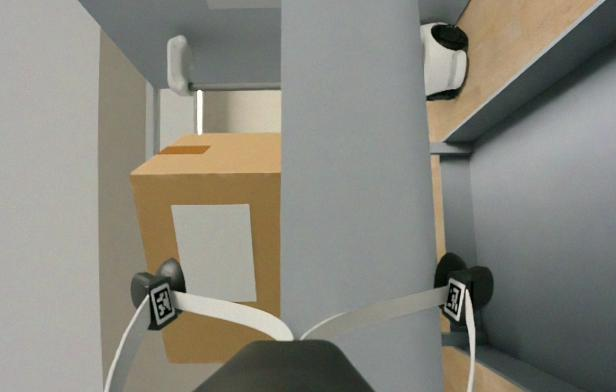

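Call:
move(
  blocking=false,
  cameras=[],
  r2={"base":{"translate_m":-0.023,"strafe_m":0.019},"joints":{"lift_m":0.681},"pace":"default"},
)

Call:
wait(
  seconds=2,
  cameras=[],
)

Call:
move(
  blocking=false,
  cameras=[],
  r2={"joints":{"gripper_m":-0.036}},
)

Call:
wait(
  seconds=4,
  cameras=["r2_wrist_camera"],
)

Scene clock: 4709.80 s.
move: r2 moving
r1.base_odometry: x=-1.400 y=+1.570 heading=+2.856
r1.turned_by_wheels: +0.000
r1.turned_by_imu: +0.000
r1.base_tilt: forward=-1.6 right=+1.3
r1.lidar_m: 1.91 0.36 0.25 - 0.25 0.25 0.47 3.78 1.12 2.58 2.83 1.32
r1.base_status: not commanded
r1.joint_positions: lift_m=+0.127 arm_m=+0.000 wrist_yaw_rad=+3.092 wrist_pitch_rad=+0.002 wrist_roll_rad=+0.000 gripper_m=+0.056
r1.joint_status: not commanded
r1.measured_speeds: translate_m=+0.000 strafe_m=+0.000 rotate_rad=+0.000 lift_m=+0.000 arm_m=+0.000 wrist_yaw_rad=+0.000 wrist_pitch_rad=+0.000 wrist_roll_rad=+0.000
r1.motor_effort: lift_m=+20(20) arm_m=+4(4) wheel_0=+0(1) wheel_1=+0(0) wheel_2=+0(0)
r1.servo_current: wrist_yaw_rad=46(65) wrist_pitch_rad=39(52) wrist_roll_rad=46(59) gripper_m=52(52)
r1.hand_pose: x=-0.1128 y=+0.1017 z=+0.3046 quat_wxyz=(+0.025, -0.001, +0.000, +1.000) (m; r1's base frame)
r1.wrist_depth_mm: 136 138 - 445 274 196 - / 110 138 - 449 294 190 - / 117 139 250 449 278 190 - / 137 150 - 452 279 191 - / 1921 - - 452 279 191 162 / 1205 1229 195 459 196 191 161 / 854 759 750 143 263 175 -
r2.base_odometry: x=-0.250 y=-1.506 heading=-1.399
r2.turned_by_wheels: +0.000
r2.turned_by_imu: +0.001
r2.base_tilt: forward=-0.7 right=+0.1
r2.lidar_m: 0.40 1.95 1.96 2.18 2.85 2.84 3.18 2.83 2.79 3.09 0.37 0.36
r2.base_status: translate_m moving; strafe_m moving
r2.joint_positions: lift_m=+0.681 arm_m=+0.000 wrist_yaw_rad=-0.727 wrist_pitch_rad=+0.005 wrist_roll_rad=+1.568 gripper_m=+0.141
r2.joint_status: lift_m moving
r2.measured_speeds: translate_m=-0.033 strafe_m=+0.028 rotate_rad=+0.002 lift_m=+0.000 arm_m=+0.000 wrist_yaw_rad=+0.000 wrist_pitch_rad=+0.000 wrist_roll_rad=+0.000
r2.motor_effort: lift_m=+13(20) arm_m=+4(4) wheel_0=-2(14) wheel_1=+3(6) wheel_2=+4(10)
r2.servo_current: wrist_yaw_rad=33(59) wrist_pitch_rad=46(46) wrist_roll_rad=46(52) gripper_m=52(59)
r2.hand_pose: x=+0.3282 y=-0.2570 z=+0.8582 quat_wxyz=(+0.661, +0.660, -0.250, -0.253) (m; r2's base frame)
r2.wrist_depth_mm: - - - 208 271 1708 1229 / - - - 202 265 1708 - / - - 654 197 257 842 - / - - 488 192 251 842 - / - - 521 187 245 831 - / - - 539 181 236 190 - / - - 585 - 233 1661 -
pictures: none
No camera images: "cameras" was empty.

Scene clock: 4710.27 s.
earlier move: r2 done
r1.base_odometry: x=-1.400 y=+1.570 heading=+2.856
r1.turned_by_wheels: +0.000
r1.turned_by_imu: +0.000
r1.base_tilt: forward=-1.6 right=+1.3
r1.lidar_m: 1.88 0.37 0.25 - 0.25 0.25 0.48 3.78 1.12 2.53 2.83 1.30
r1.base_status: not commanded
r1.joint_positions: lift_m=+0.127 arm_m=+0.000 wrist_yaw_rad=+3.092 wrist_pitch_rad=+0.002 wrist_roll_rad=+0.000 gripper_m=+0.056
r1.joint_status: not commanded
r1.measured_speeds: translate_m=+0.000 strafe_m=+0.000 rotate_rad=+0.000 lift_m=+0.000 arm_m=+0.000 wrist_yaw_rad=+0.000 wrist_pitch_rad=+0.000 wrist_roll_rad=+0.000
r1.motor_effort: lift_m=+20(20) arm_m=+4(4) wheel_0=+0(1) wheel_1=+0(0) wheel_2=+0(0)
r1.servo_current: wrist_yaw_rad=33(65) wrist_pitch_rad=39(52) wrist_roll_rad=59(72) gripper_m=46(52)
r1.hand_pose: x=-0.1128 y=+0.1017 z=+0.3046 quat_wxyz=(+0.025, -0.001, +0.000, +1.000) (m; r1's base frame)
r1.wrist_depth_mm: 136 138 - 445 274 196 - / 110 138 - 445 294 190 - / 117 139 247 452 277 190 - / 136 151 - 452 278 191 - / 1921 - - 452 281 191 162 / 1182 1205 195 462 196 191 161 / 842 759 759 143 264 175 -
r2.base_odometry: x=-0.248 y=-1.503 heading=-1.399
r2.turned_by_wheels: +0.000
r2.turned_by_imu: +0.000
r2.base_tilt: forward=-0.7 right=+0.1
r2.lidar_m: 0.39 1.99 1.96 2.19 2.85 2.83 3.18 2.80 2.78 3.09 0.39 0.33
r2.base_status: done
r2.joint_positions: lift_m=+0.681 arm_m=+0.000 wrist_yaw_rad=-0.727 wrist_pitch_rad=+0.005 wrist_roll_rad=+1.568 gripper_m=+0.141
r2.joint_status: all done
r2.measured_speeds: translate_m=+0.000 strafe_m=+0.000 rotate_rad=+0.000 lift_m=+0.000 arm_m=+0.000 wrist_yaw_rad=+0.000 wrist_pitch_rad=+0.000 wrist_roll_rad=+0.000
r2.motor_effort: lift_m=+14(20) arm_m=+4(4) wheel_0=-2(14) wheel_1=+3(6) wheel_2=+4(10)
r2.servo_current: wrist_yaw_rad=52(65) wrist_pitch_rad=46(46) wrist_roll_rad=39(59) gripper_m=52(59)
r2.hand_pose: x=+0.3282 y=-0.2570 z=+0.8582 quat_wxyz=(+0.661, +0.660, -0.250, -0.253) (m; r2's base frame)
r2.wrist_depth_mm: - - - 274 277 1661 1229 / - - - 208 271 1708 - / - - 661 204 263 820 - / - - 488 198 256 866 - / - - 525 192 251 842 - / - - 549 187 241 189 - / - - 591 - - - -
wait: 0.47 of 2 s (r2 has come to rest)
pictures: none
No camera images: "cameras" was empty.

Scene clock: 4710.77 s.
move: r2 moving
r1.base_odometry: x=-1.400 y=+1.570 heading=+2.856
r1.turned_by_wheels: +0.000
r1.turned_by_imu: +0.000
r1.base_tilt: forward=-1.6 right=+1.3
r1.lidar_m: 1.89 0.35 0.25 - 0.25 0.25 0.45 3.79 1.14 2.55 2.85 1.32
r1.base_status: not commanded
r1.joint_positions: lift_m=+0.127 arm_m=+0.000 wrist_yaw_rad=+3.092 wrist_pitch_rad=+0.002 wrist_roll_rad=+0.000 gripper_m=+0.056
r1.joint_status: not commanded
r1.measured_speeds: translate_m=+0.000 strafe_m=+0.000 rotate_rad=+0.000 lift_m=+0.000 arm_m=+0.000 wrist_yaw_rad=+0.000 wrist_pitch_rad=+0.000 wrist_roll_rad=+0.000
r1.motor_effort: lift_m=+20(20) arm_m=+4(4) wheel_0=-1(1) wheel_1=+0(0) wheel_2=+0(0)
r1.servo_current: wrist_yaw_rad=65(65) wrist_pitch_rad=46(52) wrist_roll_rad=46(65) gripper_m=39(46)
r1.hand_pose: x=-0.1128 y=+0.1017 z=+0.3046 quat_wxyz=(+0.025, -0.001, +0.000, +1.000) (m; r1's base frame)
r1.wrist_depth_mm: 136 138 - 439 274 196 - / 110 138 - 445 294 189 - / 117 139 249 445 278 190 - / 137 151 - 449 278 191 - / 1921 - - 459 279 191 162 / 1182 1205 195 455 196 191 161 / 854 759 750 143 264 176 -
r2.base_odometry: x=-0.248 y=-1.503 heading=-1.399
r2.turned_by_wheels: +0.000
r2.turned_by_imu: +0.000
r2.base_tilt: forward=-0.7 right=+0.0
r2.lidar_m: 0.40 1.97 1.96 2.17 2.87 2.83 3.18 2.82 2.79 3.08 0.38 0.36
r2.base_status: not commanded
r2.joint_positions: lift_m=+0.681 arm_m=+0.000 wrist_yaw_rad=-0.727 wrist_pitch_rad=+0.005 wrist_roll_rad=+1.568 gripper_m=+0.129
r2.joint_status: gripper_m moving
r2.measured_speeds: translate_m=+0.000 strafe_m=+0.000 rotate_rad=+0.000 lift_m=+0.000 arm_m=+0.000 wrist_yaw_rad=+0.000 wrist_pitch_rad=+0.000 wrist_roll_rad=+0.000
r2.motor_effort: lift_m=+14(14) arm_m=+4(4) wheel_0=-3(3) wheel_1=+3(4) wheel_2=+3(4)
r2.servo_current: wrist_yaw_rad=46(52) wrist_pitch_rad=46(52) wrist_roll_rad=46(52) gripper_m=91(91)
r2.hand_pose: x=+0.3282 y=-0.2570 z=+0.8582 quat_wxyz=(+0.661, +0.660, -0.250, -0.253) (m; r2's base frame)
r2.wrist_depth_mm: - - - 274 277 1661 1255 / - - - 208 272 1708 - / - - 661 203 263 820 - / - - 492 198 256 866 - / - - 525 192 250 842 - / - - 544 187 242 - - / - - 591 - - - -
pictures: none
No camera images: "cameras" was empty.

Scene clock: 4712.80 s.
earlier move: r2 done
r1.base_odometry: x=-1.400 y=+1.570 heading=+2.856
r1.turned_by_wheels: +0.000
r1.turned_by_imu: +0.000
r1.base_tilt: forward=-1.6 right=+1.3
r1.lidar_m: 1.85 0.38 0.25 - 0.25 0.25 0.46 3.79 1.16 2.55 2.84 1.32
r1.base_status: not commanded
r1.joint_positions: lift_m=+0.127 arm_m=+0.000 wrist_yaw_rad=+3.092 wrist_pitch_rad=+0.002 wrist_roll_rad=+0.000 gripper_m=+0.056
r1.joint_status: not commanded
r1.measured_speeds: translate_m=+0.000 strafe_m=+0.000 rotate_rad=+0.000 lift_m=+0.000 arm_m=+0.000 wrist_yaw_rad=+0.000 wrist_pitch_rad=+0.000 wrist_roll_rad=+0.000
r1.motor_effort: lift_m=+20(20) arm_m=+4(4) wheel_0=+0(1) wheel_1=+0(0) wheel_2=+0(0)
r1.servo_current: wrist_yaw_rad=33(72) wrist_pitch_rad=46(52) wrist_roll_rad=72(72) gripper_m=46(52)
r1.hand_pose: x=-0.1128 y=+0.1017 z=+0.3046 quat_wxyz=(+0.025, -0.001, +0.000, +1.000) (m; r1's base frame)
r1.wrist_depth_mm: 136 138 - 439 273 196 - / 110 138 - 445 294 190 - / 117 139 248 452 277 190 - / 136 150 - 452 279 191 - / 1983 - - 452 279 191 161 / 1182 1205 195 459 196 192 162 / 854 759 750 144 263 175 -
r2.base_odometry: x=-0.248 y=-1.503 heading=-1.399
r2.turned_by_wheels: +0.000
r2.turned_by_imu: +0.000
r2.base_tilt: forward=-0.7 right=+0.1
r2.lidar_m: 0.39 1.98 1.97 2.16 2.87 2.82 3.14 2.77 2.79 3.09 0.35 0.37
r2.base_status: not commanded
r2.joint_positions: lift_m=+0.681 arm_m=+0.000 wrist_yaw_rad=-0.727 wrist_pitch_rad=+0.005 wrist_roll_rad=+1.568 gripper_m=-0.035
r2.joint_status: all done
r2.measured_speeds: translate_m=+0.000 strafe_m=+0.000 rotate_rad=+0.000 lift_m=+0.000 arm_m=+0.000 wrist_yaw_rad=+0.000 wrist_pitch_rad=+0.000 wrist_roll_rad=+0.000
r2.motor_effort: lift_m=+14(14) arm_m=+3(4) wheel_0=-3(3) wheel_1=+3(4) wheel_2=+3(4)
r2.servo_current: wrist_yaw_rad=46(59) wrist_pitch_rad=46(52) wrist_roll_rad=46(59) gripper_m=111(280)
r2.hand_pose: x=+0.3282 y=-0.2570 z=+0.8582 quat_wxyz=(+0.661, +0.661, -0.250, -0.253) (m; r2's base frame)
r2.wrist_depth_mm: - - - 196 259 1708 1182 / - - - 191 252 1708 - / - - 621 185 246 831 - / - - 480 181 239 842 - / - - 508 178 236 - - / - - 185 172 179 - - / - - 580 - 225 549 -
wait: 2.03 of 4 s (r2 has come to rest)
pictures: r2_wrist_camera
Images, in order (width x height): r2_wrist_camera 616x392.

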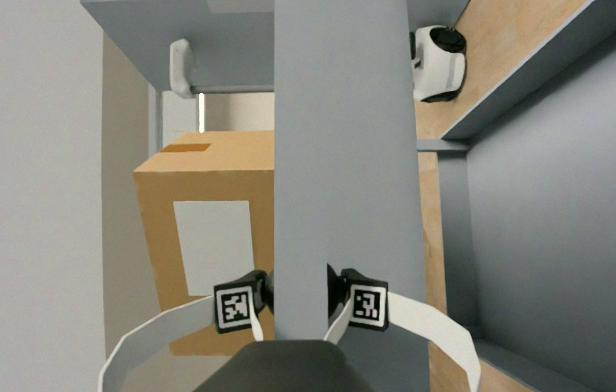

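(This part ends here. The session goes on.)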